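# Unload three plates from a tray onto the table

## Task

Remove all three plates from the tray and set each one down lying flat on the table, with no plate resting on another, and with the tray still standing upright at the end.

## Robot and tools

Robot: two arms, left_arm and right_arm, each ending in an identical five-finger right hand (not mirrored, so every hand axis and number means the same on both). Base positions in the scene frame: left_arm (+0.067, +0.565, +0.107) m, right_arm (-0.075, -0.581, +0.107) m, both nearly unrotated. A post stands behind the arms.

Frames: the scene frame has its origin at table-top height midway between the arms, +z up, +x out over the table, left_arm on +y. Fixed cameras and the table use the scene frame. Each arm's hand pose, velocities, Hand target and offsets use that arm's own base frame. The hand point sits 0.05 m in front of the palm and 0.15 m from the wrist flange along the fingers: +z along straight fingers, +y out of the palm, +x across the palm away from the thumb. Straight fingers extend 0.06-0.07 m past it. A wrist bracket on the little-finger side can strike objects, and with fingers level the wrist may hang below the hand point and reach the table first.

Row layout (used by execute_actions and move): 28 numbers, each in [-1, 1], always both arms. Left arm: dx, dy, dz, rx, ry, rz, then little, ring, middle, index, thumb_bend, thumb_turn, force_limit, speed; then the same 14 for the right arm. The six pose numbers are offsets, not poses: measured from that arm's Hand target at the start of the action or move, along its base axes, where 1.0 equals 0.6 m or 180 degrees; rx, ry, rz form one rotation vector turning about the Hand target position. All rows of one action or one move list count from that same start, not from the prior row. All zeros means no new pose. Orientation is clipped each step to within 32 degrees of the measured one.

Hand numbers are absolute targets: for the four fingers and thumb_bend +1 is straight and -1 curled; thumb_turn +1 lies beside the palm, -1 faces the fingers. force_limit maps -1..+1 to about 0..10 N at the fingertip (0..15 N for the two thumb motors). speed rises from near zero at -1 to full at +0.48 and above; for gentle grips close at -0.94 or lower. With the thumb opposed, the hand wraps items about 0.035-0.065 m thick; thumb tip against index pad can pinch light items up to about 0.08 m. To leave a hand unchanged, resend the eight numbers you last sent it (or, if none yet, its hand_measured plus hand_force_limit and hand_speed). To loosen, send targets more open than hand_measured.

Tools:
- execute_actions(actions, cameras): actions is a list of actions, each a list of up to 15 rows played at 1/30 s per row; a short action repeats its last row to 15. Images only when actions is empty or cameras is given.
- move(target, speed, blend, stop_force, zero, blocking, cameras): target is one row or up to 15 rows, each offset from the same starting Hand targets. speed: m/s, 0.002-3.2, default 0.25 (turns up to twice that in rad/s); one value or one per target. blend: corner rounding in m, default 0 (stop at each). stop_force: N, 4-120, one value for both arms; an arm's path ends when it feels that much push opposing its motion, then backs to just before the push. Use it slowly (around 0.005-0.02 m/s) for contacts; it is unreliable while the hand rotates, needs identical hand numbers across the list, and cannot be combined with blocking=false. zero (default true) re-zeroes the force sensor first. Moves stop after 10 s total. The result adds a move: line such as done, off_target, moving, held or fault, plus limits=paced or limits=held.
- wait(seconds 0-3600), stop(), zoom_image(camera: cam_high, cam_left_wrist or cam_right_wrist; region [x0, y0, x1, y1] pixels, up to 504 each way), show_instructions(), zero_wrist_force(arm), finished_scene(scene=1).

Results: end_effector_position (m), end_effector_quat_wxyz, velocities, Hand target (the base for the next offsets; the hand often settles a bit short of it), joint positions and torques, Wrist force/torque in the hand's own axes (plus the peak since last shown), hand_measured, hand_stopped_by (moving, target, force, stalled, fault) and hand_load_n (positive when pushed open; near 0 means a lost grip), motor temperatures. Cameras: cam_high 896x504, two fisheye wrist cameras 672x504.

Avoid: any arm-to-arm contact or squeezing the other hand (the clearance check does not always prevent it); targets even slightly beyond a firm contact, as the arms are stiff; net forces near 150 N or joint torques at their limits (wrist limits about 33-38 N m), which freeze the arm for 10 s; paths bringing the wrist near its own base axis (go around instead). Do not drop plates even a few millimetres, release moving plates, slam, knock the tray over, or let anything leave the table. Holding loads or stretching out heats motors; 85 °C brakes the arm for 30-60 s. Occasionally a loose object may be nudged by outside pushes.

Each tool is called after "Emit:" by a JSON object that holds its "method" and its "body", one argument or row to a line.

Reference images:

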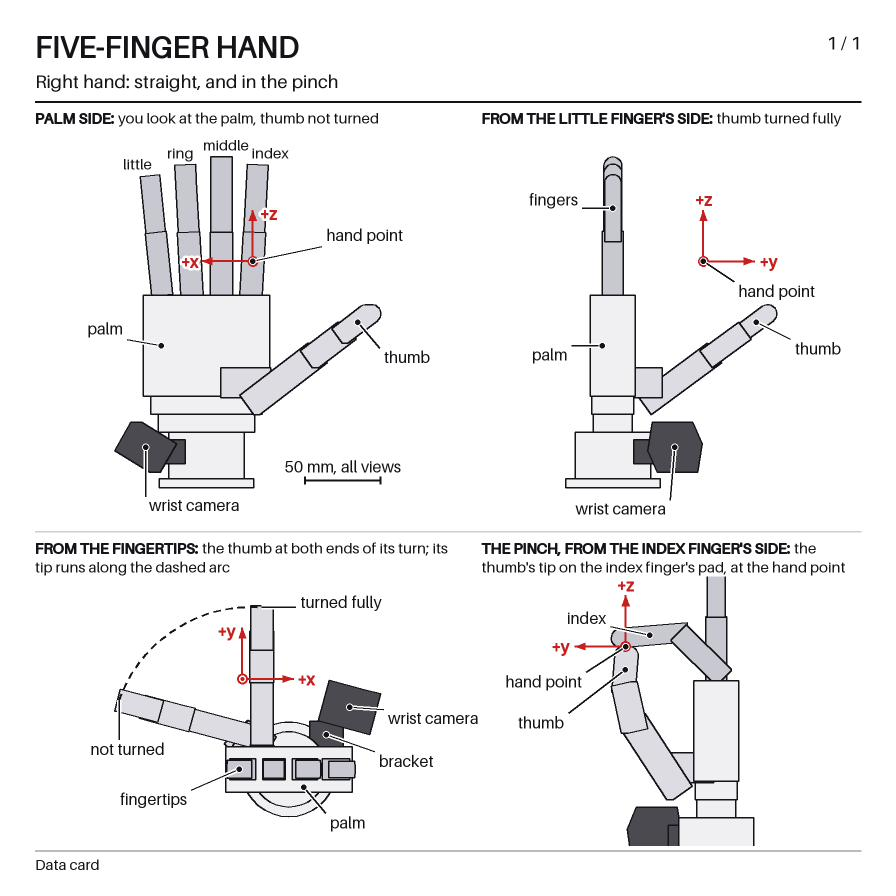

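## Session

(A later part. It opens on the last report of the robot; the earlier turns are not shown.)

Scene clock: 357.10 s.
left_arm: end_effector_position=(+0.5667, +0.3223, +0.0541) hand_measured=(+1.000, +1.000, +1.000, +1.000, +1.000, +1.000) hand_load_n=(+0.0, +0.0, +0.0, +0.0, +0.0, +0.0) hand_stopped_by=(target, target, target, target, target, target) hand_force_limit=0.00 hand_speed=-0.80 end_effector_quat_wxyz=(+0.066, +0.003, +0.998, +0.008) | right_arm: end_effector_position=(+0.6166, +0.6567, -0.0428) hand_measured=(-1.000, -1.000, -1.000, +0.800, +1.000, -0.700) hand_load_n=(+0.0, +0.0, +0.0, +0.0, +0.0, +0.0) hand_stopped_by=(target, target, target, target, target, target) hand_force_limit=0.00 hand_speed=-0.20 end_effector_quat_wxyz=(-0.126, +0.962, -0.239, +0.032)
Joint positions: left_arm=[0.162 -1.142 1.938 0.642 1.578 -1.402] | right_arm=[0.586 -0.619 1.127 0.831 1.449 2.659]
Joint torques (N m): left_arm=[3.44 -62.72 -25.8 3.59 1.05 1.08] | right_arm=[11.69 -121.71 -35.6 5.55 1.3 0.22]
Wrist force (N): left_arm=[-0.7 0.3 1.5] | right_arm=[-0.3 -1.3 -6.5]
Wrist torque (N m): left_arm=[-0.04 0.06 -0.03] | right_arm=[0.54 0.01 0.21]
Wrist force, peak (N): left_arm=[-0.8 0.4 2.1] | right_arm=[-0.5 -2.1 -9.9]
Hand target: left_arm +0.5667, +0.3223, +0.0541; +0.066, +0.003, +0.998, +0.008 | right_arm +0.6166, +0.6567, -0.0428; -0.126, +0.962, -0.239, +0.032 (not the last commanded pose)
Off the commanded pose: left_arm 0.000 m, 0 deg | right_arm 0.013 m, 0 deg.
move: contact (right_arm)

Emit:
{"method": "move", "body": {
  "target": [
    [0,0,0,0,0,0,1,1,1,1,1,1,0,-0.8,-0.0202,0.0983,0,0,0,0,-1,-1,-1,0.8,1,-0.7,0.0,-0.2],
    [0,0,0,0,0,0,1,1,1,1,1,1,0,-0.8,-0.0202,0.0983,0.1,0,0,0,-1,-1,-1,0.8,1,-0.7,0.0,-0.2]
  ],
  "speed": [0.03, 0.06],
  "cameras": ["cam_right_wrist", "cam_high"]
}}

Emit:
{"method": "zoom_image", "body": {
  "camera": "cam_high",
  "region": [470, 160, 610, 300]
}}

Scene clock: 363.43 s.
left_arm: end_effector_position=(+0.5667, +0.3223, +0.0541) hand_measured=(+1.000, +1.000, +1.000, +1.000, +1.000, +1.000) hand_load_n=(+0.0, +0.0, +0.0, +0.0, +0.0, +0.0) hand_stopped_by=(target, target, target, target, target, target) hand_force_limit=0.00 hand_speed=-0.80 end_effector_quat_wxyz=(+0.066, +0.003, +0.998, +0.008) | right_arm: end_effector_position=(+0.6045, +0.7157, +0.0171) hand_measured=(-1.000, -1.000, -1.000, +0.800, +1.000, -0.700) hand_load_n=(+0.0, +0.0, +0.0, +0.0, +0.0, +0.0) hand_stopped_by=(target, target, target, target, target, target) hand_force_limit=0.00 hand_speed=-0.20 end_effector_quat_wxyz=(-0.126, +0.962, -0.239, +0.032)
Joint positions: left_arm=[0.162 -1.142 1.938 0.642 1.578 -1.402] | right_arm=[0.647 -0.609 0.99 0.952 1.463 2.719]
Joint torques (N m): left_arm=[2.57 -58.15 -26 2.95 1.49 0.58] | right_arm=[12.04 -132.99 -43.27 6.12 3.12 1.31]
Wrist force (N): left_arm=[-0.6 0.2 1.6] | right_arm=[0.2 0.3 0.3]
Wrist torque (N m): left_arm=[-0.06 0.05 -0.03] | right_arm=[0.09 0.01 -0.08]
Wrist force, peak (N): left_arm=[-0.6 0.2 2.2] | right_arm=[1.3 -0.8 -9.4]
Hand target: left_arm +0.5667, +0.3223, +0.0541; +0.066, +0.003, +0.998, +0.008 | right_arm +0.6045, +0.7157, +0.0172; -0.126, +0.962, -0.239, +0.032
Off the commanded pose: left_arm 0.000 m, 0 deg | right_arm 0.000 m, 0 deg.
move: done
cam_right_wrist: T_world_to_cam=[[-0.23192, -0.94806, -0.2177, 0.82251], [-0.896, 0.12108, 0.42722, 0.44832], [-0.37868, 0.29414, -0.87755, 0.14914]] pos_world=[0.64892, 0.68163, 0.11841]
Images, in order (width x height): cam_high 896x504, cam_right_wrist 672x504.

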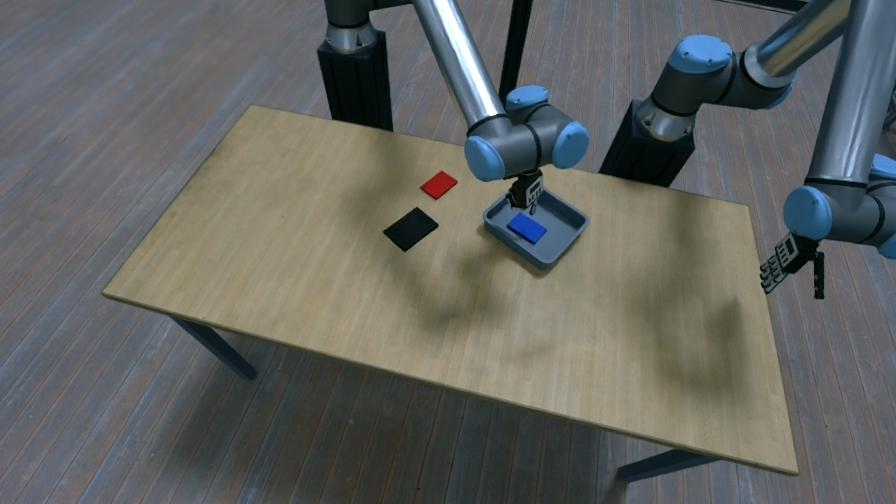

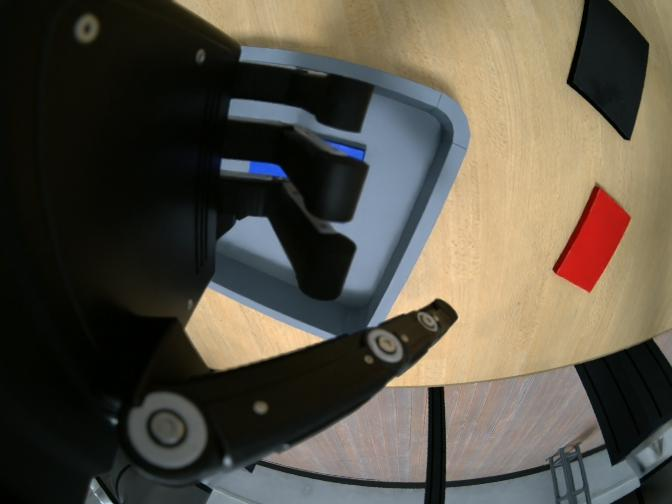

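Scaled by 3.600 from the camera's image (finer frame: 1280x720).

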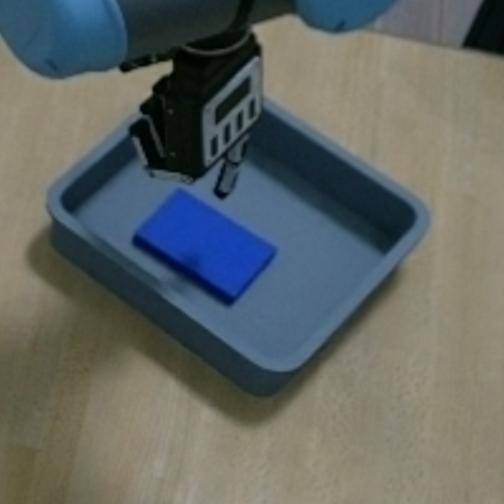

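Emit:
{"method": "move", "body": {
  "target": [
    [0,0,0,0,0,0,1,1,1,1,1,1,0,-0.8,0,0,0.04,0,0,0,-1,-1,-1,0.8,1,-0.7,0.0,-0.2],
    [0,0,0,0,0,0,1,1,1,1,1,1,0,-0.8,0.0575,0.1088,0.055,0.1717,-0.0913,0,-1,-1,-1,0.8,1,-0.7,0.0,-0.2]
  ],
  "speed": [0.12, 0.15],
  "blend": [0.01,0],
  "cameras": ["cam_right_wrist", "cam_high"]
}}

Emit:
{"method": "zoom_image", "body": {
  "camera": "cam_right_wrist",
  "region": [340, 20, 640, 380]
}}

Scene clock: 369.53 s.
left_arm: end_effector_position=(+0.5667, +0.3223, +0.0541) hand_measured=(+1.000, +1.000, +1.000, +1.000, +1.000, +1.000) hand_load_n=(+0.0, +0.0, +0.0, +0.0, +0.0, +0.5) hand_stopped_by=(target, target, target, target, target, target) hand_force_limit=0.00 hand_speed=-0.80 end_effector_quat_wxyz=(+0.066, +0.003, +0.998, +0.008) | right_arm: end_effector_position=(+0.6390, +0.7810, +0.0502) hand_measured=(-1.000, -1.000, -1.000, +0.800, +1.000, -0.700) hand_load_n=(+0.0, +0.0, +0.0, +0.0, +0.0, +0.0) hand_stopped_by=(target, target, target, target, target, target) hand_force_limit=0.00 hand_speed=-0.20 end_effector_quat_wxyz=(-0.410, +0.880, -0.219, +0.103)
Joint positions: left_arm=[0.162 -1.142 1.938 0.642 1.578 -1.402] | right_arm=[0.607 -0.822 1.321 0.256 1.214 2.821]
Joint torques (N m): left_arm=[0.92 -63.32 -23.54 3.43 1.63 1.2] | right_arm=[-8.69 -117.62 -24.01 -0.49 -4.17 1.51]
Wrist force (N): left_arm=[-0.6 0.1 2.0] | right_arm=[0.0 0.6 -0.6]
Wrist torque (N m): left_arm=[-0.09 0.03 -0.03] | right_arm=[0.14 -0.02 -0.14]
Wrist force, peak (N): left_arm=[-0.5 0.6 2.2] | right_arm=[-0.3 0.9 1.2]
Hand target: left_arm +0.5667, +0.3223, +0.0541; +0.066, +0.003, +0.998, +0.008 | right_arm +0.6390, +0.7810, +0.0502; -0.410, +0.880, -0.219, +0.103
Off the commanded pose: left_arm 0.000 m, 0 deg | right_arm 0.000 m, 0 deg.
move: done
cam_right_wrist: T_world_to_cam=[[-0.093, -0.68678, -0.72089, 0.63205], [-0.98441, -0.04516, 0.17001, 0.65641], [-0.14932, 0.72546, -0.67187, -0.32161]] pos_world=[0.65693, 0.69704, 0.12795]
Images, in order (width x height): cam_high 896x504, cam_right_wrist 672x504.

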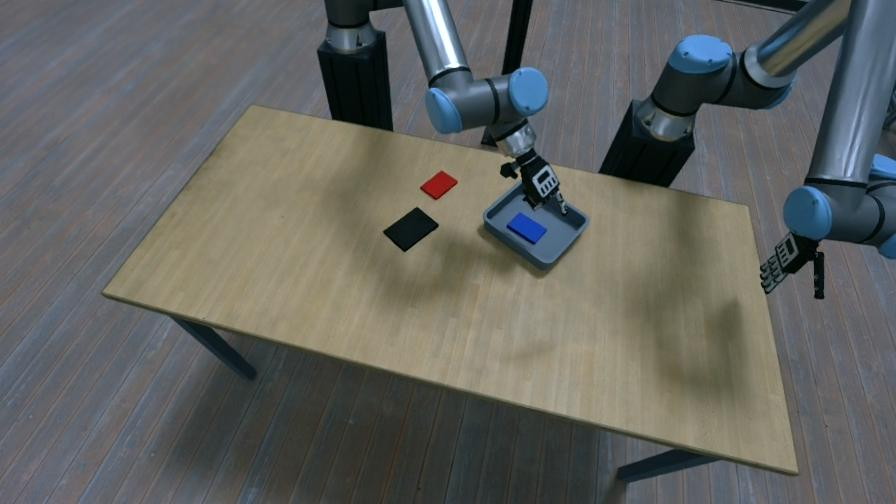

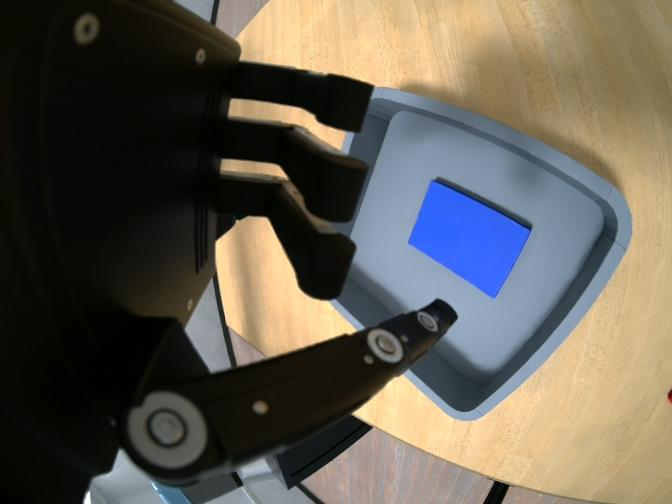

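Scaled by 1.400 from the camera's image (finer frame: 960x720).

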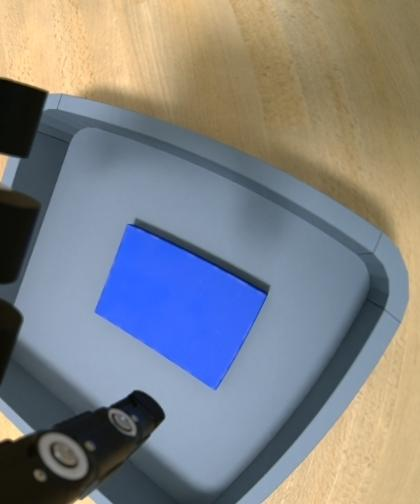

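Emit:
{"method": "move", "body": {
  "target": [
    [0,0,0,0,0,0,1,1,1,1,1,1,0,-0.8,-0.0347,-0.0245,0,0,0,0.0067,-1,-1,-1,0.74,1,-0.7,0.0,-0.2],
    [0,0,0,0,0,0,1,1,1,1,1,1,0,-0.8,-0.0347,-0.0245,-0.195,0,0,0.0067,-1,-1,-1,0.74,1,-0.7,0.0,-0.2]
  ],
  "speed": [0.1, 0.08],
  "cameras": ["cam_right_wrist", "cam_high"]
}}

Emit:
{"method": "zoom_image", "body": {
  "camera": "cam_high",
  "region": [480, 170, 590, 280]
}}

Scene clock: 381.27 s.
left_arm: end_effector_position=(+0.5667, +0.3223, +0.0541) hand_measured=(+1.000, +1.000, +1.000, +1.000, +1.000, +1.000) hand_load_n=(+0.0, +0.0, +0.0, +0.0, +0.0, +0.0) hand_stopped_by=(target, target, target, target, target, target) hand_force_limit=0.00 hand_speed=-0.80 end_effector_quat_wxyz=(+0.066, +0.003, +0.998, +0.008) | right_arm: end_effector_position=(+0.6182, +0.7663, -0.0667) hand_measured=(-1.000, -1.000, -1.000, +0.740, +1.000, -0.700) hand_load_n=(+0.0, +0.0, +0.0, +0.0, +0.0, +0.0) hand_stopped_by=(target, target, target, target, target, target) hand_force_limit=0.00 hand_speed=-0.20 end_effector_quat_wxyz=(-0.411, +0.882, -0.210, +0.099)
Joint positions: left_arm=[0.162 -1.142 1.938 0.642 1.578 -1.402] | right_arm=[0.603 -0.745 1.423 0.085 1.196 2.803]
Joint torques (N m): left_arm=[3.31 -61.33 -23.44 3.58 1.4 1.03] | right_arm=[-4.41 -80.63 -19.76 -0.25 -3.46 0.49]
Wrist force (N): left_arm=[-0.5 0.5 2.0] | right_arm=[0.2 0.5 -0.9]
Wrist torque (N m): left_arm=[-0.05 0.02 -0.02] | right_arm=[0.12 -0.04 0.22]
Wrist force, peak (N): left_arm=[-0.6 0.3 2.2] | right_arm=[0.0 1.2 -1.0]
Hand target: left_arm +0.5667, +0.3223, +0.0541; +0.066, +0.003, +0.998, +0.008 | right_arm +0.6182, +0.7663, -0.0668; -0.411, +0.882, -0.210, +0.099
Off the commanded pose: left_arm 0.000 m, 0 deg | right_arm 0.000 m, 0 deg.
move: done
cam_right_wrist: T_world_to_cam=[[-0.07845, -0.68851, -0.72097, 0.52809], [-0.98325, -0.0659, 0.16992, 0.67026], [-0.16451, 0.72222, -0.67181, -0.38075]] pos_world=[0.63783, 0.68275, 0.01105]
Images, in order (width x height): cam_high 896x504, cam_right_wrist 672x504.

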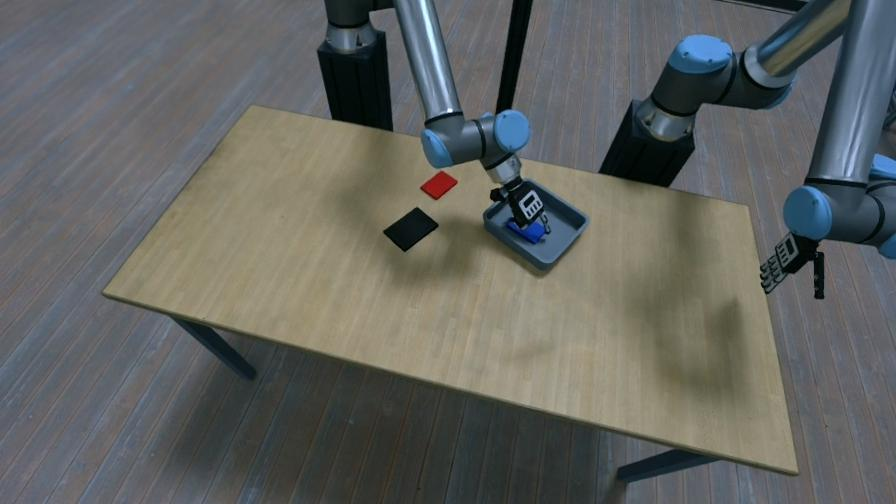

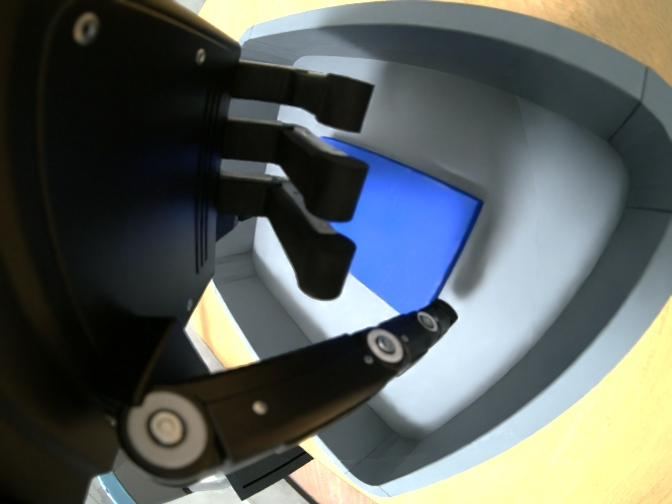

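Scaled by 4.582 from the camera's image (finer frame: 1280x720).

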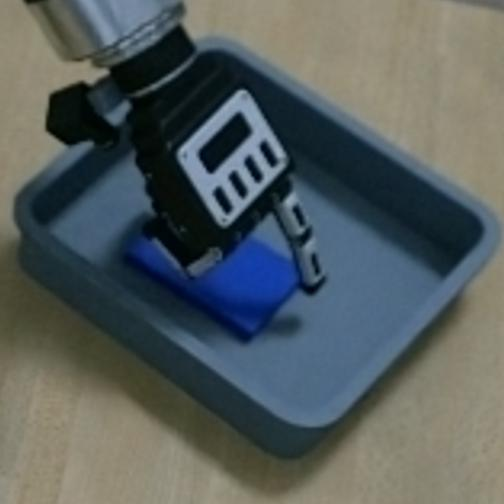

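Emit:
{"method": "move", "body": {
  "target": [0,0,0,0,0,0,1,1,1,1,1,1,0,-0.8,0,0,-0.045,0,0,0,-1,-1,-1,0.74,1,-0.7,0.0,-0.2],
  "speed": 0.008,
  "stop_force": 5,
  "cameras": ["cam_high","cam_right_wrist"]
}}

Emit:
{"method": "zoom_image", "body": {
  "camera": "cam_high",
  "region": [480, 170, 590, 280]
}}

Scene clock: 388.50 s.
left_arm: end_effector_position=(+0.5667, +0.3223, +0.0541) hand_measured=(+1.000, +1.000, +1.000, +1.000, +1.000, +1.000) hand_load_n=(+0.0, +0.0, +0.0, +0.0, +0.0, +0.0) hand_stopped_by=(target, target, target, target, target, target) hand_force_limit=0.00 hand_speed=-0.80 end_effector_quat_wxyz=(+0.066, +0.003, +0.998, +0.008) | right_arm: end_effector_position=(+0.6182, +0.7663, -0.0864) hand_measured=(-1.000, -1.000, -1.000, +0.740, +1.000, -0.700) hand_load_n=(+0.0, +0.0, +0.0, +0.0, +0.5, +0.0) hand_stopped_by=(target, target, target, target, target, target) hand_force_limit=0.00 hand_speed=-0.20 end_effector_quat_wxyz=(-0.411, +0.882, -0.210, +0.099)
Joint positions: left_arm=[0.162 -1.142 1.938 0.642 1.578 -1.402] | right_arm=[0.603 -0.725 1.426 0.062 1.196 2.803]
Joint torques (N m): left_arm=[-0.68 -60.79 -25.35 3.47 1.17 0.78] | right_arm=[10.75 -114.32 -21.81 4.04 1.92 0.06]
Wrist force (N): left_arm=[-0.7 0.5 1.7] | right_arm=[0.4 -3.7 -3.7]
Wrist torque (N m): left_arm=[-0.03 0.05 -0.03] | right_arm=[-0.20 -0.05 0.18]
Wrist force, peak (N): left_arm=[-0.7 0.4 2.2] | right_arm=[0.5 -5.3 -5.0]
Hand target: left_arm +0.5667, +0.3223, +0.0541; +0.066, +0.003, +0.998, +0.008 | right_arm +0.6182, +0.7663, -0.0864; -0.411, +0.882, -0.210, +0.099 (not the last commanded pose)
Off the commanded pose: left_arm 0.000 m, 0 deg | right_arm 0.007 m, 0 deg.
move: contact (right_arm)
cam_right_wrist: T_world_to_cam=[[-0.07845, -0.68851, -0.72097, 0.51389], [-0.98325, -0.0659, 0.16992, 0.67361], [-0.16451, 0.72222, -0.67181, -0.39398]] pos_world=[0.63783, 0.68275, -0.00865]

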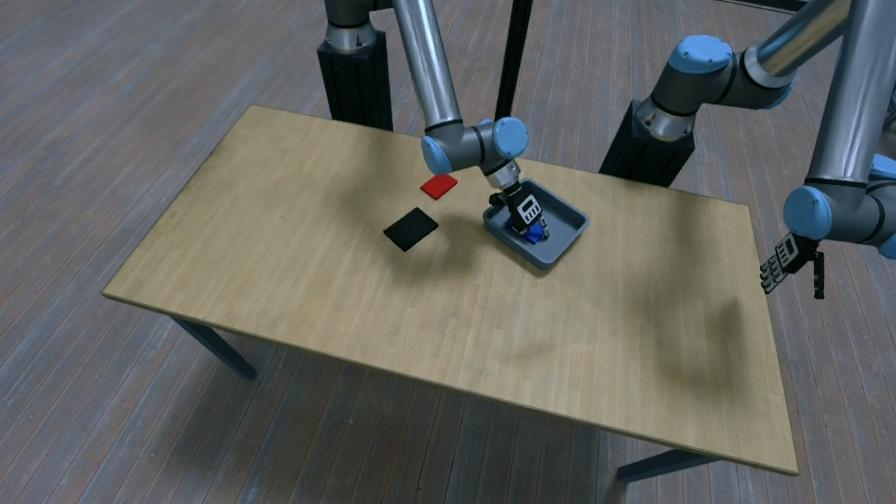

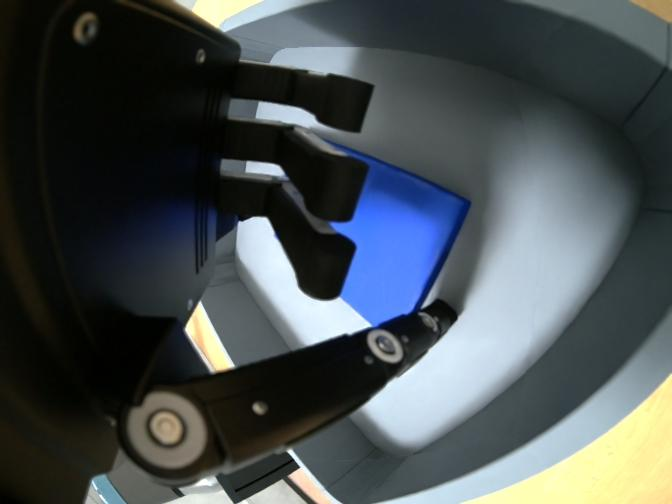

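Scaled by 4.582 from the camera's image (finer frame: 1280x720).

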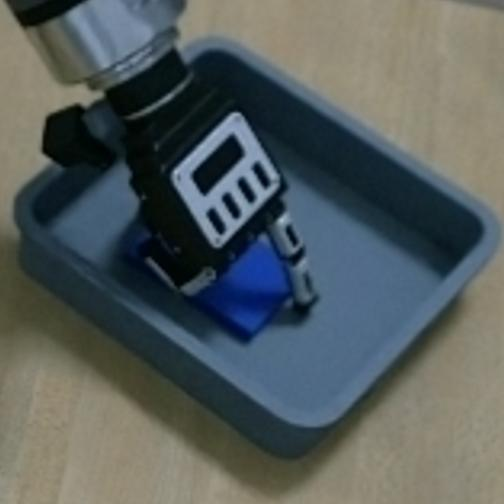

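Emit:
{"method": "move", "body": {
  "target": [0,0,0,0,0,0,1,1,1,1,1,1,0,-0.8,0,0,0.0018,0,0,0,-1,-1,-1,0.3,1,-0.7,-0.4,-0.92],
  "speed": 0.01
}}

Emit:
{"method": "move", "body": {
  "target": [0,0,0,0,0,0,1,1,1,1,1,1,0,-0.8,0,0,0,0,0,0,-1,-1,-1,0.15,1,-0.7,0.1,-0.92],
  "speed": 0.01
}}

Emit:
{"method": "move", "body": {
  "target": [0,0,0,0,0,0,1,1,1,1,1,1,0,-0.8,0,0,0.033,0,0,0,-1,-1,-1,0.15,1,-0.7,0.1,-0.92],
  "speed": 0.03,
  "cameras": ["cam_right_wrist", "cam_high"]
}}

Emit:
{"method": "zoom_image", "body": {
  "camera": "cam_high",
  "region": [480, 170, 590, 280]
}}

Scene clock: 392.30 s.
left_arm: end_effector_position=(+0.5667, +0.3223, +0.0541) hand_measured=(+1.000, +1.000, +1.000, +1.000, +1.000, +1.000) hand_load_n=(+0.0, +0.0, +0.0, +0.0, +0.0, +0.0) hand_stopped_by=(target, target, target, target, target, target) hand_force_limit=0.00 hand_speed=-0.80 end_effector_quat_wxyz=(+0.066, +0.003, +0.998, +0.008) | right_arm: end_effector_position=(+0.6182, +0.7663, -0.0853) hand_measured=(-1.000, -1.000, -1.000, +0.562, +1.000, -0.700) hand_load_n=(+0.0, +0.0, +0.0, +3.5, +0.0, +0.0) hand_stopped_by=(target, target, target, force, target, target) hand_force_limit=-0.40 hand_speed=-0.92 end_effector_quat_wxyz=(-0.411, +0.882, -0.210, +0.099)
Joint positions: left_arm=[0.162 -1.142 1.938 0.642 1.578 -1.402] | right_arm=[0.603 -0.726 1.426 0.063 1.196 2.803]
Joint torques (N m): left_arm=[0.36 -60.81 -25.34 2.96 1.22 1.17] | right_arm=[10.98 -116.21 -36.77 4.05 2.01 -0.12]
Wrist force (N): left_arm=[-0.6 0.2 2.0] | right_arm=[0.0 -1.5 -1.5]
Wrist torque (N m): left_arm=[-0.09 0.04 -0.03] | right_arm=[0.16 -0.05 0.19]
Wrist force, peak (N): left_arm=[-0.8 0.3 2.2] | right_arm=[0.4 -3.6 -4.0]
Hand target: left_arm +0.5667, +0.3223, +0.0541; +0.066, +0.003, +0.998, +0.008 | right_arm +0.6182, +0.7663, -0.0853; -0.411, +0.882, -0.210, +0.099
Off the commanded pose: left_arm 0.000 m, 0 deg | right_arm 0.000 m, 0 deg.
move: done

Scene clock: 392.80 s.
left_arm: end_effector_position=(+0.5667, +0.3223, +0.0541) hand_measured=(+1.000, +1.000, +1.000, +1.000, +1.000, +1.000) hand_load_n=(+0.0, +0.0, +0.0, +0.0, -0.5, +0.0) hand_stopped_by=(target, target, target, target, target, target) hand_force_limit=0.00 hand_speed=-0.80 end_effector_quat_wxyz=(+0.066, +0.003, +0.998, +0.008) | right_arm: end_effector_position=(+0.6182, +0.7663, -0.0853) hand_measured=(-1.000, -1.000, -1.000, +0.542, +1.000, -0.700) hand_load_n=(+0.0, +0.0, +0.0, +6.0, +0.0, -0.5) hand_stopped_by=(target, target, target, force, target, target) hand_force_limit=0.10 hand_speed=-0.92 end_effector_quat_wxyz=(-0.411, +0.882, -0.210, +0.099)
Joint positions: left_arm=[0.162 -1.142 1.938 0.642 1.578 -1.402] | right_arm=[0.603 -0.726 1.426 0.063 1.196 2.803]
Joint torques (N m): left_arm=[1.21 -61.25 -24.87 3.19 1.4 1.34] | right_arm=[11.53 -113.35 -34.44 4.01 2 0.15]
Wrist force (N): left_arm=[-0.6 0.6 1.8] | right_arm=[0.2 -2.2 -2.3]
Wrist torque (N m): left_arm=[-0.01 0.05 -0.02] | right_arm=[0.30 -0.10 0.22]
Wrist force, peak (N): left_arm=[-0.8 0.2 2.2] | right_arm=[-0.1 -2.5 -2.7]
Hand target: left_arm +0.5667, +0.3223, +0.0541; +0.066, +0.003, +0.998, +0.008 | right_arm +0.6182, +0.7663, -0.0853; -0.411, +0.882, -0.210, +0.099
Off the commanded pose: left_arm 0.000 m, 0 deg | right_arm 0.000 m, 0 deg.
move: done

Scene clock: 393.77 s.
left_arm: end_effector_position=(+0.5667, +0.3223, +0.0541) hand_measured=(+1.000, +1.000, +1.000, +1.000, +1.000, +1.000) hand_load_n=(+0.0, +0.0, +0.0, +0.0, +0.0, +0.0) hand_stopped_by=(target, target, target, target, target, target) hand_force_limit=0.00 hand_speed=-0.80 end_effector_quat_wxyz=(+0.066, +0.003, +0.998, +0.008) | right_arm: end_effector_position=(+0.6182, +0.7663, -0.0657) hand_measured=(-1.000, -1.000, -1.000, +0.542, +1.000, -0.700) hand_load_n=(+0.0, +0.0, +0.0, +5.5, +0.5, +0.0) hand_stopped_by=(target, target, target, force, target, target) hand_force_limit=0.10 hand_speed=-0.92 end_effector_quat_wxyz=(-0.411, +0.882, -0.210, +0.099)
Joint positions: left_arm=[0.162 -1.142 1.938 0.642 1.578 -1.402] | right_arm=[0.603 -0.746 1.423 0.086 1.196 2.803]
Joint torques (N m): left_arm=[0.84 -61.71 -24.54 3.18 1.94 1.17] | right_arm=[10.76 -124.94 -40.05 3.96 1.87 0.38]
Wrist force (N): left_arm=[-1.0 0.2 1.8] | right_arm=[-0.1 0.8 -0.5]
Wrist torque (N m): left_arm=[-0.07 0.10 -0.06] | right_arm=[0.09 0.00 0.20]
Wrist force, peak (N): left_arm=[-0.3 0.5 2.3] | right_arm=[0.1 -2.5 -2.3]
Hand target: left_arm +0.5667, +0.3223, +0.0541; +0.066, +0.003, +0.998, +0.008 | right_arm +0.6182, +0.7663, -0.0655; -0.411, +0.882, -0.210, +0.099
Off the commanded pose: left_arm 0.000 m, 0 deg | right_arm 0.000 m, 0 deg.
move: done
cam_right_wrist: T_world_to_cam=[[-0.07845, -0.68851, -0.72097, 0.52881], [-0.98325, -0.0659, 0.16992, 0.67009], [-0.16451, 0.72222, -0.67181, -0.38007]] pos_world=[0.63783, 0.68275, 0.01205]
Images, in order (width x height): cam_high 896x504, cam_right_wrist 672x504.

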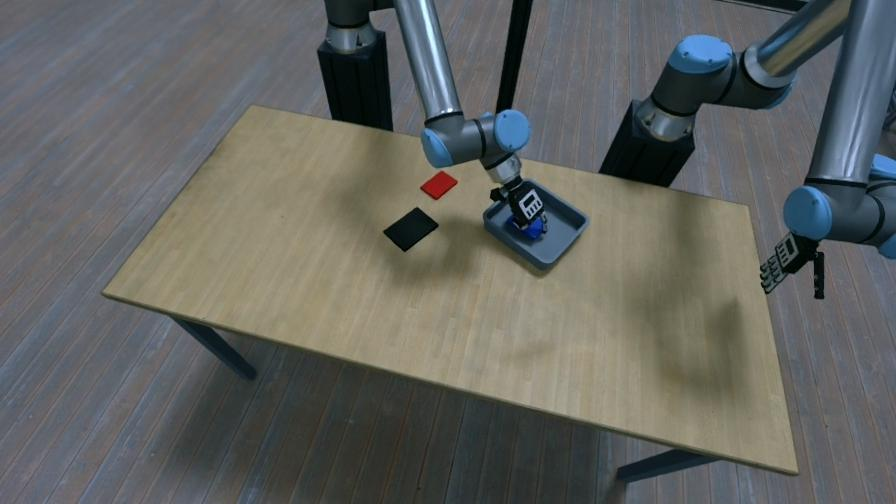

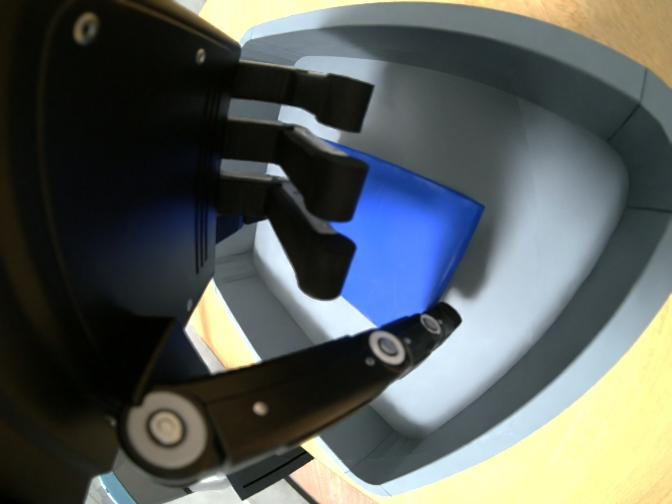

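Scaled by 4.582 from the camera's image (finer frame: 1280x720).

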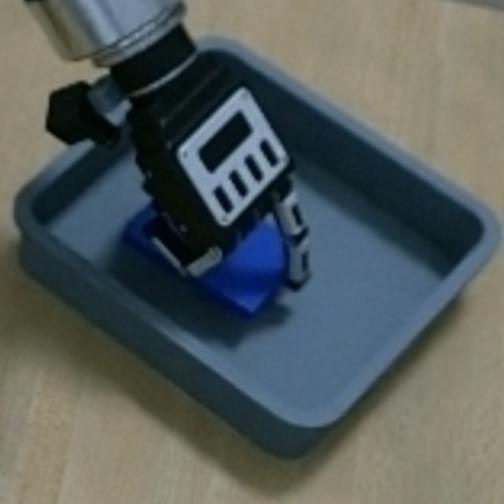

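Emit:
{"method": "move", "body": {
  "target": [
    [0,0,0,0,0,0,1,1,1,1,1,1,0,-0.8,0,0,0.14,0,0,0,-1,-1,-1,0.15,1,-0.7,0.1,-0.92],
    [0,0,0,0,0,0,1,1,1,1,1,1,0,-0.8,0.3697,-0.2772,0.14,0,0,0,-1,-1,-1,0.15,1,-0.7,0.1,-0.92],
    [0,0,0,0,0,0,1,1,1,1,1,1,0,-0.8,0.3697,-0.2772,0.0,0,0,0,-1,-1,-1,0.15,1,-0.7,0.1,-0.92]
  ],
  "blend": [0.02, 0.03, 0],
  "speed": [0.1, 0.18, 0.1],
  "cameras": ["cam_right_wrist", "cam_high"]
}}

Emit:
{"method": "move", "body": {
  "target": [0,0,0,0,0,0,1,1,1,1,1,1,0,-0.8,0,0,-0.055,0,0,0,-1,-1,-1,0.15,1,-0.7,0.1,-0.92],
  "speed": 0.01,
  "stop_force": 4,
  "cameras": ["cam_high","cam_right_wrist"]
}}

Emit:
{"method": "zoom_image", "body": {
  "camera": "cam_high",
  "region": [400, 200, 510, 310]
}}

Scene clock: 401.37 s.
left_arm: end_effector_position=(+0.5667, +0.3223, +0.0541) hand_measured=(+1.000, +1.000, +1.000, +1.000, +1.000, +1.000) hand_load_n=(+0.0, +0.0, +0.0, +0.0, -0.5, +0.0) hand_stopped_by=(target, target, target, target, target, target) hand_force_limit=0.00 hand_speed=-0.80 end_effector_quat_wxyz=(+0.066, +0.003, +0.998, +0.008) | right_arm: end_effector_position=(+0.8400, +0.6000, -0.0653) hand_measured=(-1.000, -1.000, -1.000, +0.542, +1.000, -0.700) hand_load_n=(+0.0, +0.0, +0.0, +5.5, +0.0, -0.5) hand_stopped_by=(target, target, target, force, target, target) hand_force_limit=0.10 hand_speed=-0.92 end_effector_quat_wxyz=(-0.411, +0.882, -0.210, +0.099)
Joint positions: left_arm=[0.162 -1.142 1.938 0.642 1.578 -1.402] | right_arm=[0.312 -0.621 1.188 0.305 0.996 2.564]
Joint torques (N m): left_arm=[1.31 -60.32 -25.25 3.19 1.96 1.74] | right_arm=[-1.62 -91.33 -22.38 0.07 -3.49 0.72]
Wrist force (N): left_arm=[-0.5 0.3 1.7] | right_arm=[-0.2 1.5 -0.5]
Wrist torque (N m): left_arm=[-0.07 0.03 -0.02] | right_arm=[0.24 0.04 0.17]
Wrist force, peak (N): left_arm=[-0.9 0.3 2.3] | right_arm=[-0.2 2.3 0.2]
Hand target: left_arm +0.5667, +0.3223, +0.0541; +0.066, +0.003, +0.998, +0.008 | right_arm +0.8400, +0.6000, -0.0655; -0.411, +0.882, -0.210, +0.099
Off the commanded pose: left_arm 0.000 m, 0 deg | right_arm 0.000 m, 0 deg.
move: done
cam_right_wrist: T_world_to_cam=[[-0.07845, -0.68851, -0.72097, 0.432], [-0.98327, -0.06583, 0.16986, 0.87722], [-0.16441, 0.72223, -0.67182, -0.22328]] pos_world=[0.85973, 0.51645, 0.01245]
Images, in order (width x height): cam_high 896x504, cam_right_wrist 672x504.

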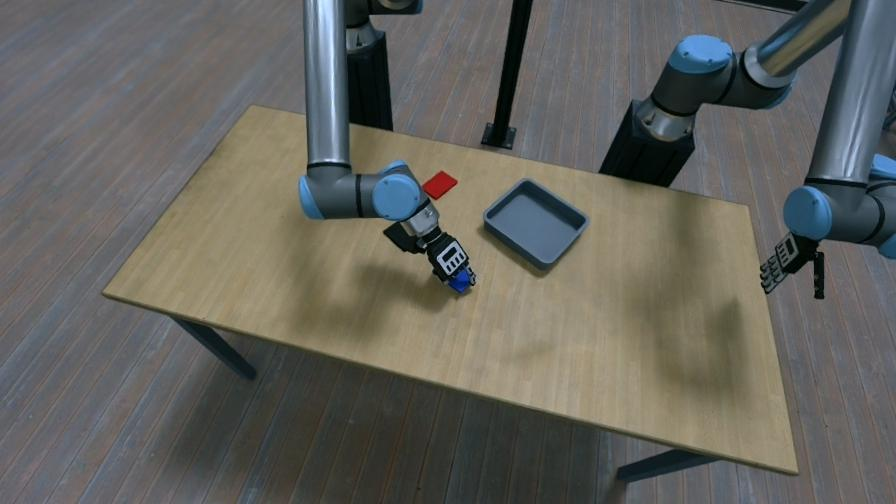

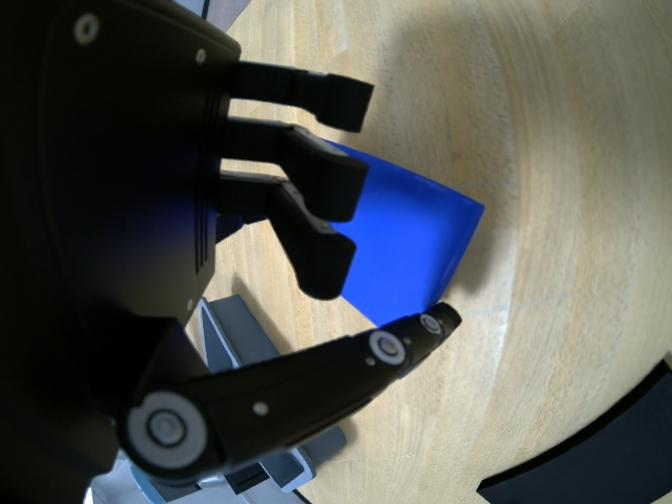

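Scene clock: 404.87 s.
left_arm: end_effector_position=(+0.5667, +0.3223, +0.0541) hand_measured=(+1.000, +1.000, +1.000, +1.000, +1.000, +1.000) hand_load_n=(+0.0, +0.0, +0.0, +0.0, +0.0, +0.0) hand_stopped_by=(target, target, target, target, target, target) hand_force_limit=0.00 hand_speed=-0.80 end_effector_quat_wxyz=(+0.066, +0.003, +0.998, +0.008) | right_arm: end_effector_position=(+0.8400, +0.6000, -0.0877) hand_measured=(-1.000, -1.000, -1.000, +0.542, +1.000, -0.700) hand_load_n=(+0.0, +0.0, +0.0, +5.5, +0.5, +0.0) hand_stopped_by=(target, target, target, force, target, target) hand_force_limit=0.10 hand_speed=-0.92 end_effector_quat_wxyz=(-0.411, +0.882, -0.210, +0.099)
Joint positions: left_arm=[0.162 -1.142 1.938 0.642 1.578 -1.402] | right_arm=[0.312 -0.599 1.191 0.281 0.996 2.564]
Joint torques (N m): left_arm=[1.95 -62.21 -23.61 3.6 2.04 1.44] | right_arm=[11.66 -126.99 -25.56 4.34 1.68 0.73]
Wrist force (N): left_arm=[-0.7 0.6 1.8] | right_arm=[-0.8 0.5 -1.6]
Wrist torque (N m): left_arm=[-0.02 0.05 -0.03] | right_arm=[0.32 0.10 0.16]
Wrist force, peak (N): left_arm=[-0.8 0.5 2.3] | right_arm=[-0.5 -3.0 -5.4]
Hand target: left_arm +0.5667, +0.3223, +0.0541; +0.066, +0.003, +0.998, +0.008 | right_arm +0.8400, +0.6000, -0.0876; -0.411, +0.882, -0.210, +0.099 (not the last commanded pose)
Off the commanded pose: left_arm 0.000 m, 0 deg | right_arm 0.011 m, 0 deg.
move: contact (right_arm)
cam_right_wrist: T_world_to_cam=[[-0.07845, -0.68851, -0.72097, 0.41585], [-0.98325, -0.0659, 0.16992, 0.88095], [-0.16451, 0.72222, -0.67181, -0.23826]] pos_world=[0.85963, 0.51645, -0.00995]

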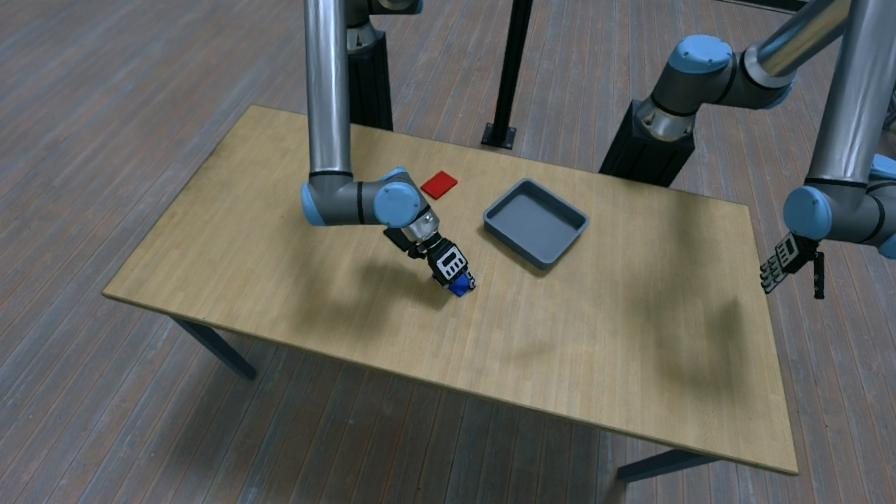

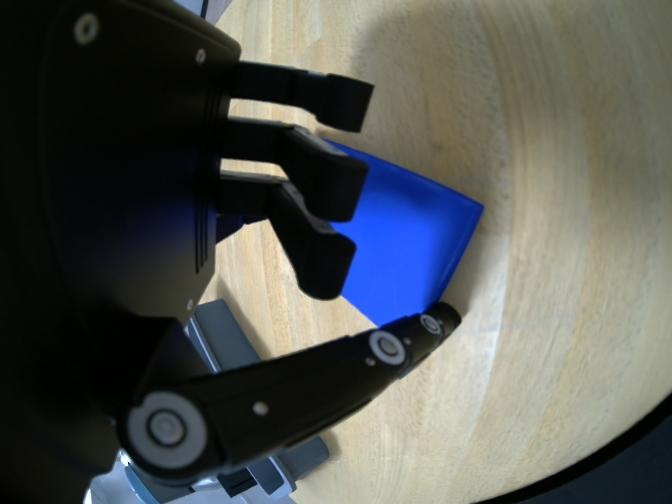

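Scaled by 4.582 from the camera's image (finer frame: 1280x720).

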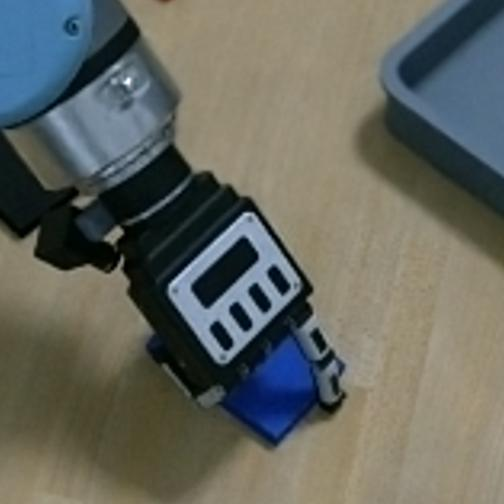

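Emit:
{"method": "move", "body": {
  "target": [0,0,0,0,0,0,1,1,1,1,1,1,0,-0.8,0,0,-0.001,0,0,0,-1,-1,-1,0.15,1,-0.7,0.1,-0.92],
  "speed": 0.005
}}

Emit:
{"method": "move", "body": {
  "target": [0,0,0,0,0,0,1,1,1,1,1,1,0,-0.8,0,0,0,0,0,0,-1,-1,-1,0.76,1,-0.7,0.0,-0.85],
  "speed": 0.02
}}

Emit:
{"method": "move", "body": {
  "target": [
    [0,0,0,0,0,0,1,1,1,1,1,1,0,-0.8,-0.0035,-0.0068,0.002,0,0,0,-1,-1,-1,0.76,1,-0.7,0.0,-0.8],
    [0,0,0,0,0,0,1,1,1,1,1,1,0,-0.8,-0.0035,-0.0068,0.25,0,0,0,-1,-1,-1,0.76,1,-0.7,0.0,-0.8]
  ],
  "speed": [0.02, 0.15],
  "cameras": ["cam_right_wrist", "cam_high"]
}}

Emit:
{"method": "zoom_image", "body": {
  "camera": "cam_high",
  "region": [370, 150, 600, 310]
}}

Scene clock: 410.73 s.
left_arm: end_effector_position=(+0.5667, +0.3223, +0.0541) hand_measured=(+1.000, +1.000, +1.000, +1.000, +1.000, +1.000) hand_load_n=(+0.0, +0.0, +0.0, +0.0, -0.5, +0.0) hand_stopped_by=(target, target, target, target, target, target) hand_force_limit=0.00 hand_speed=-0.80 end_effector_quat_wxyz=(+0.066, +0.003, +0.998, +0.008) | right_arm: end_effector_position=(+0.8401, +0.6000, -0.0881) hand_measured=(-1.000, -1.000, -1.000, +0.542, +1.000, -0.700) hand_load_n=(+0.0, +0.0, +0.0, +5.5, +0.5, -0.5) hand_stopped_by=(target, target, target, force, target, target) hand_force_limit=0.10 hand_speed=-0.92 end_effector_quat_wxyz=(-0.411, +0.882, -0.210, +0.099)
Joint positions: left_arm=[0.162 -1.142 1.938 0.642 1.578 -1.402] | right_arm=[0.312 -0.599 1.191 0.28 0.996 2.564]
Joint torques (N m): left_arm=[0.61 -61.86 -24.57 2.89 1.63 1.4] | right_arm=[12.13 -83.15 -32.93 -0.56 1.61 0.69]
Wrist force (N): left_arm=[-0.7 0.4 2.1] | right_arm=[-0.5 -3.3 -6.6]
Wrist torque (N m): left_arm=[-0.06 0.04 -0.03] | right_arm=[0.37 0.01 0.18]
Wrist force, peak (N): left_arm=[-0.7 0.3 2.3] | right_arm=[-0.5 -3.3 -6.6]
Hand target: left_arm +0.5667, +0.3223, +0.0541; +0.066, +0.003, +0.998, +0.008 | right_arm +0.8400, +0.6000, -0.0882; -0.411, +0.882, -0.210, +0.099
Off the commanded pose: left_arm 0.000 m, 0 deg | right_arm 0.000 m, 0 deg.
move: done

Scene clock: 411.53 s.
left_arm: end_effector_position=(+0.5667, +0.3223, +0.0541) hand_measured=(+1.000, +1.000, +1.000, +1.000, +1.000, +1.000) hand_load_n=(+0.0, +0.0, +0.0, +0.0, +0.0, +0.0) hand_stopped_by=(target, target, target, target, target, target) hand_force_limit=0.00 hand_speed=-0.80 end_effector_quat_wxyz=(+0.066, +0.003, +0.998, +0.008) | right_arm: end_effector_position=(+0.8400, +0.6000, -0.0882) hand_measured=(-1.000, -1.000, -1.000, +0.760, +1.000, -0.700) hand_load_n=(+0.0, +0.0, +0.0, +0.0, +0.0, +0.0) hand_stopped_by=(target, target, target, target, target, target) hand_force_limit=0.00 hand_speed=-0.85 end_effector_quat_wxyz=(-0.411, +0.882, -0.210, +0.099)
Joint positions: left_arm=[0.162 -1.142 1.938 0.642 1.578 -1.402] | right_arm=[0.312 -0.599 1.191 0.28 0.996 2.564]
Joint torques (N m): left_arm=[1.95 -58.01 -24.23 3.43 1.47 1.24] | right_arm=[10.93 -90.72 -24.84 -0.24 1.52 0.48]
Wrist force (N): left_arm=[-0.7 0.5 2.1] | right_arm=[-0.2 0.1 -3.6]
Wrist torque (N m): left_arm=[-0.04 0.05 -0.03] | right_arm=[0.09 0.08 0.16]
Wrist force, peak (N): left_arm=[-0.6 0.6 2.3] | right_arm=[-0.7 -3.8 -7.0]
Hand target: left_arm +0.5667, +0.3223, +0.0541; +0.066, +0.003, +0.998, +0.008 | right_arm +0.8400, +0.6000, -0.0882; -0.411, +0.882, -0.210, +0.099
Off the commanded pose: left_arm 0.000 m, 0 deg | right_arm 0.000 m, 0 deg.
move: done

Scene clock: 413.43 s.
left_arm: end_effector_position=(+0.5667, +0.3223, +0.0541) hand_measured=(+1.000, +1.000, +1.000, +1.000, +1.000, +1.000) hand_load_n=(+0.0, +0.0, +0.0, +0.0, +0.0, +0.0) hand_stopped_by=(target, target, target, target, target, target) hand_force_limit=0.00 hand_speed=-0.80 end_effector_quat_wxyz=(+0.066, +0.003, +0.998, +0.008) | right_arm: end_effector_position=(+0.8379, +0.5960, +0.0616) hand_measured=(-1.000, -1.000, -1.000, +0.760, +1.000, -0.700) hand_load_n=(+0.0, +0.0, +0.0, +0.0, +0.0, -0.5) hand_stopped_by=(target, target, target, target, target, target) hand_force_limit=0.00 hand_speed=-0.80 end_effector_quat_wxyz=(-0.411, +0.882, -0.210, +0.099)
Joint positions: left_arm=[0.162 -1.142 1.938 0.642 1.578 -1.402] | right_arm=[0.308 -0.733 1.156 0.452 0.994 2.56]
Joint torques (N m): left_arm=[-1.48 -62.39 -25.43 3.3 1.42 1.49] | right_arm=[-9.26 -123.94 -44.98 4.39 -3.69 -1.95]
Wrist force (N): left_arm=[-0.4 0.2 1.9] | right_arm=[-0.2 0.8 -0.8]
Wrist torque (N m): left_arm=[-0.08 0.00 -0.02] | right_arm=[0.17 0.02 0.16]
Wrist force, peak (N): left_arm=[-0.8 0.4 2.4] | right_arm=[-0.1 -2.3 -3.8]
Hand target: left_arm +0.5667, +0.3223, +0.0541; +0.066, +0.003, +0.998, +0.008 | right_arm +0.8379, +0.5959, +0.0618; -0.411, +0.882, -0.210, +0.099
Off the commanded pose: left_arm 0.000 m, 0 deg | right_arm 0.000 m, 0 deg.
move: done
cam_right_wrist: T_world_to_cam=[[-0.07845, -0.68851, -0.72097, 0.52057], [-0.98325, -0.0659, 0.16992, 0.85325], [-0.16451, 0.72222, -0.67181, -0.13542]] pos_world=[0.85753, 0.51245, 0.13935]
Images, in order (width x height): cam_high 896x504, cam_right_wrist 672x504.

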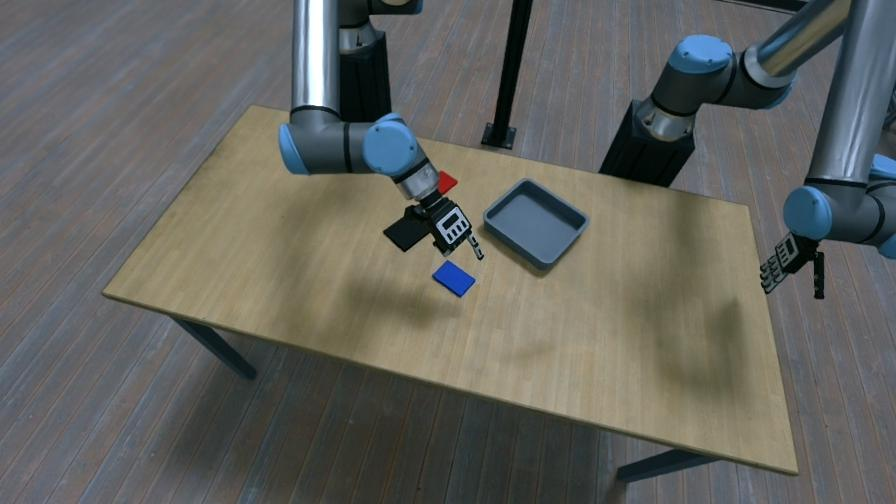

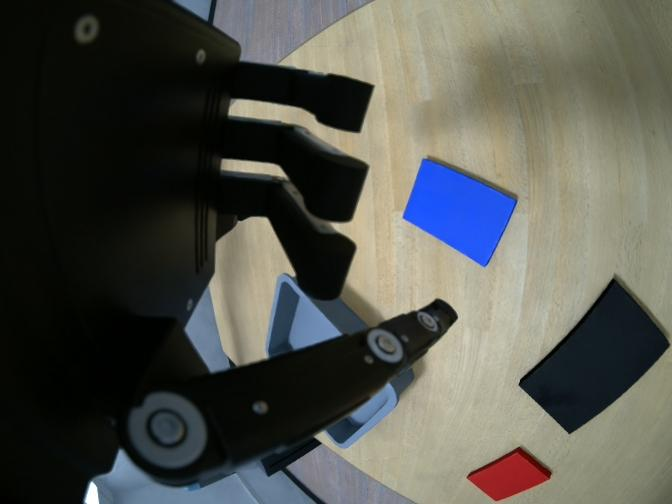

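Scaled by 2.191 from the camera's image (finer frame: 1280x720).

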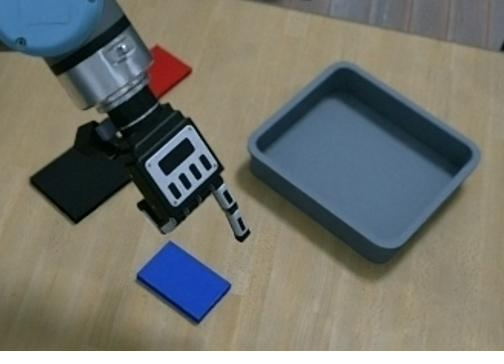

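All three plates lie flat and separate on the table, and the tray is upright and empty.

Emit:
{"method": "finished_scene", "body": {

}}

The scene is finished: the task was done.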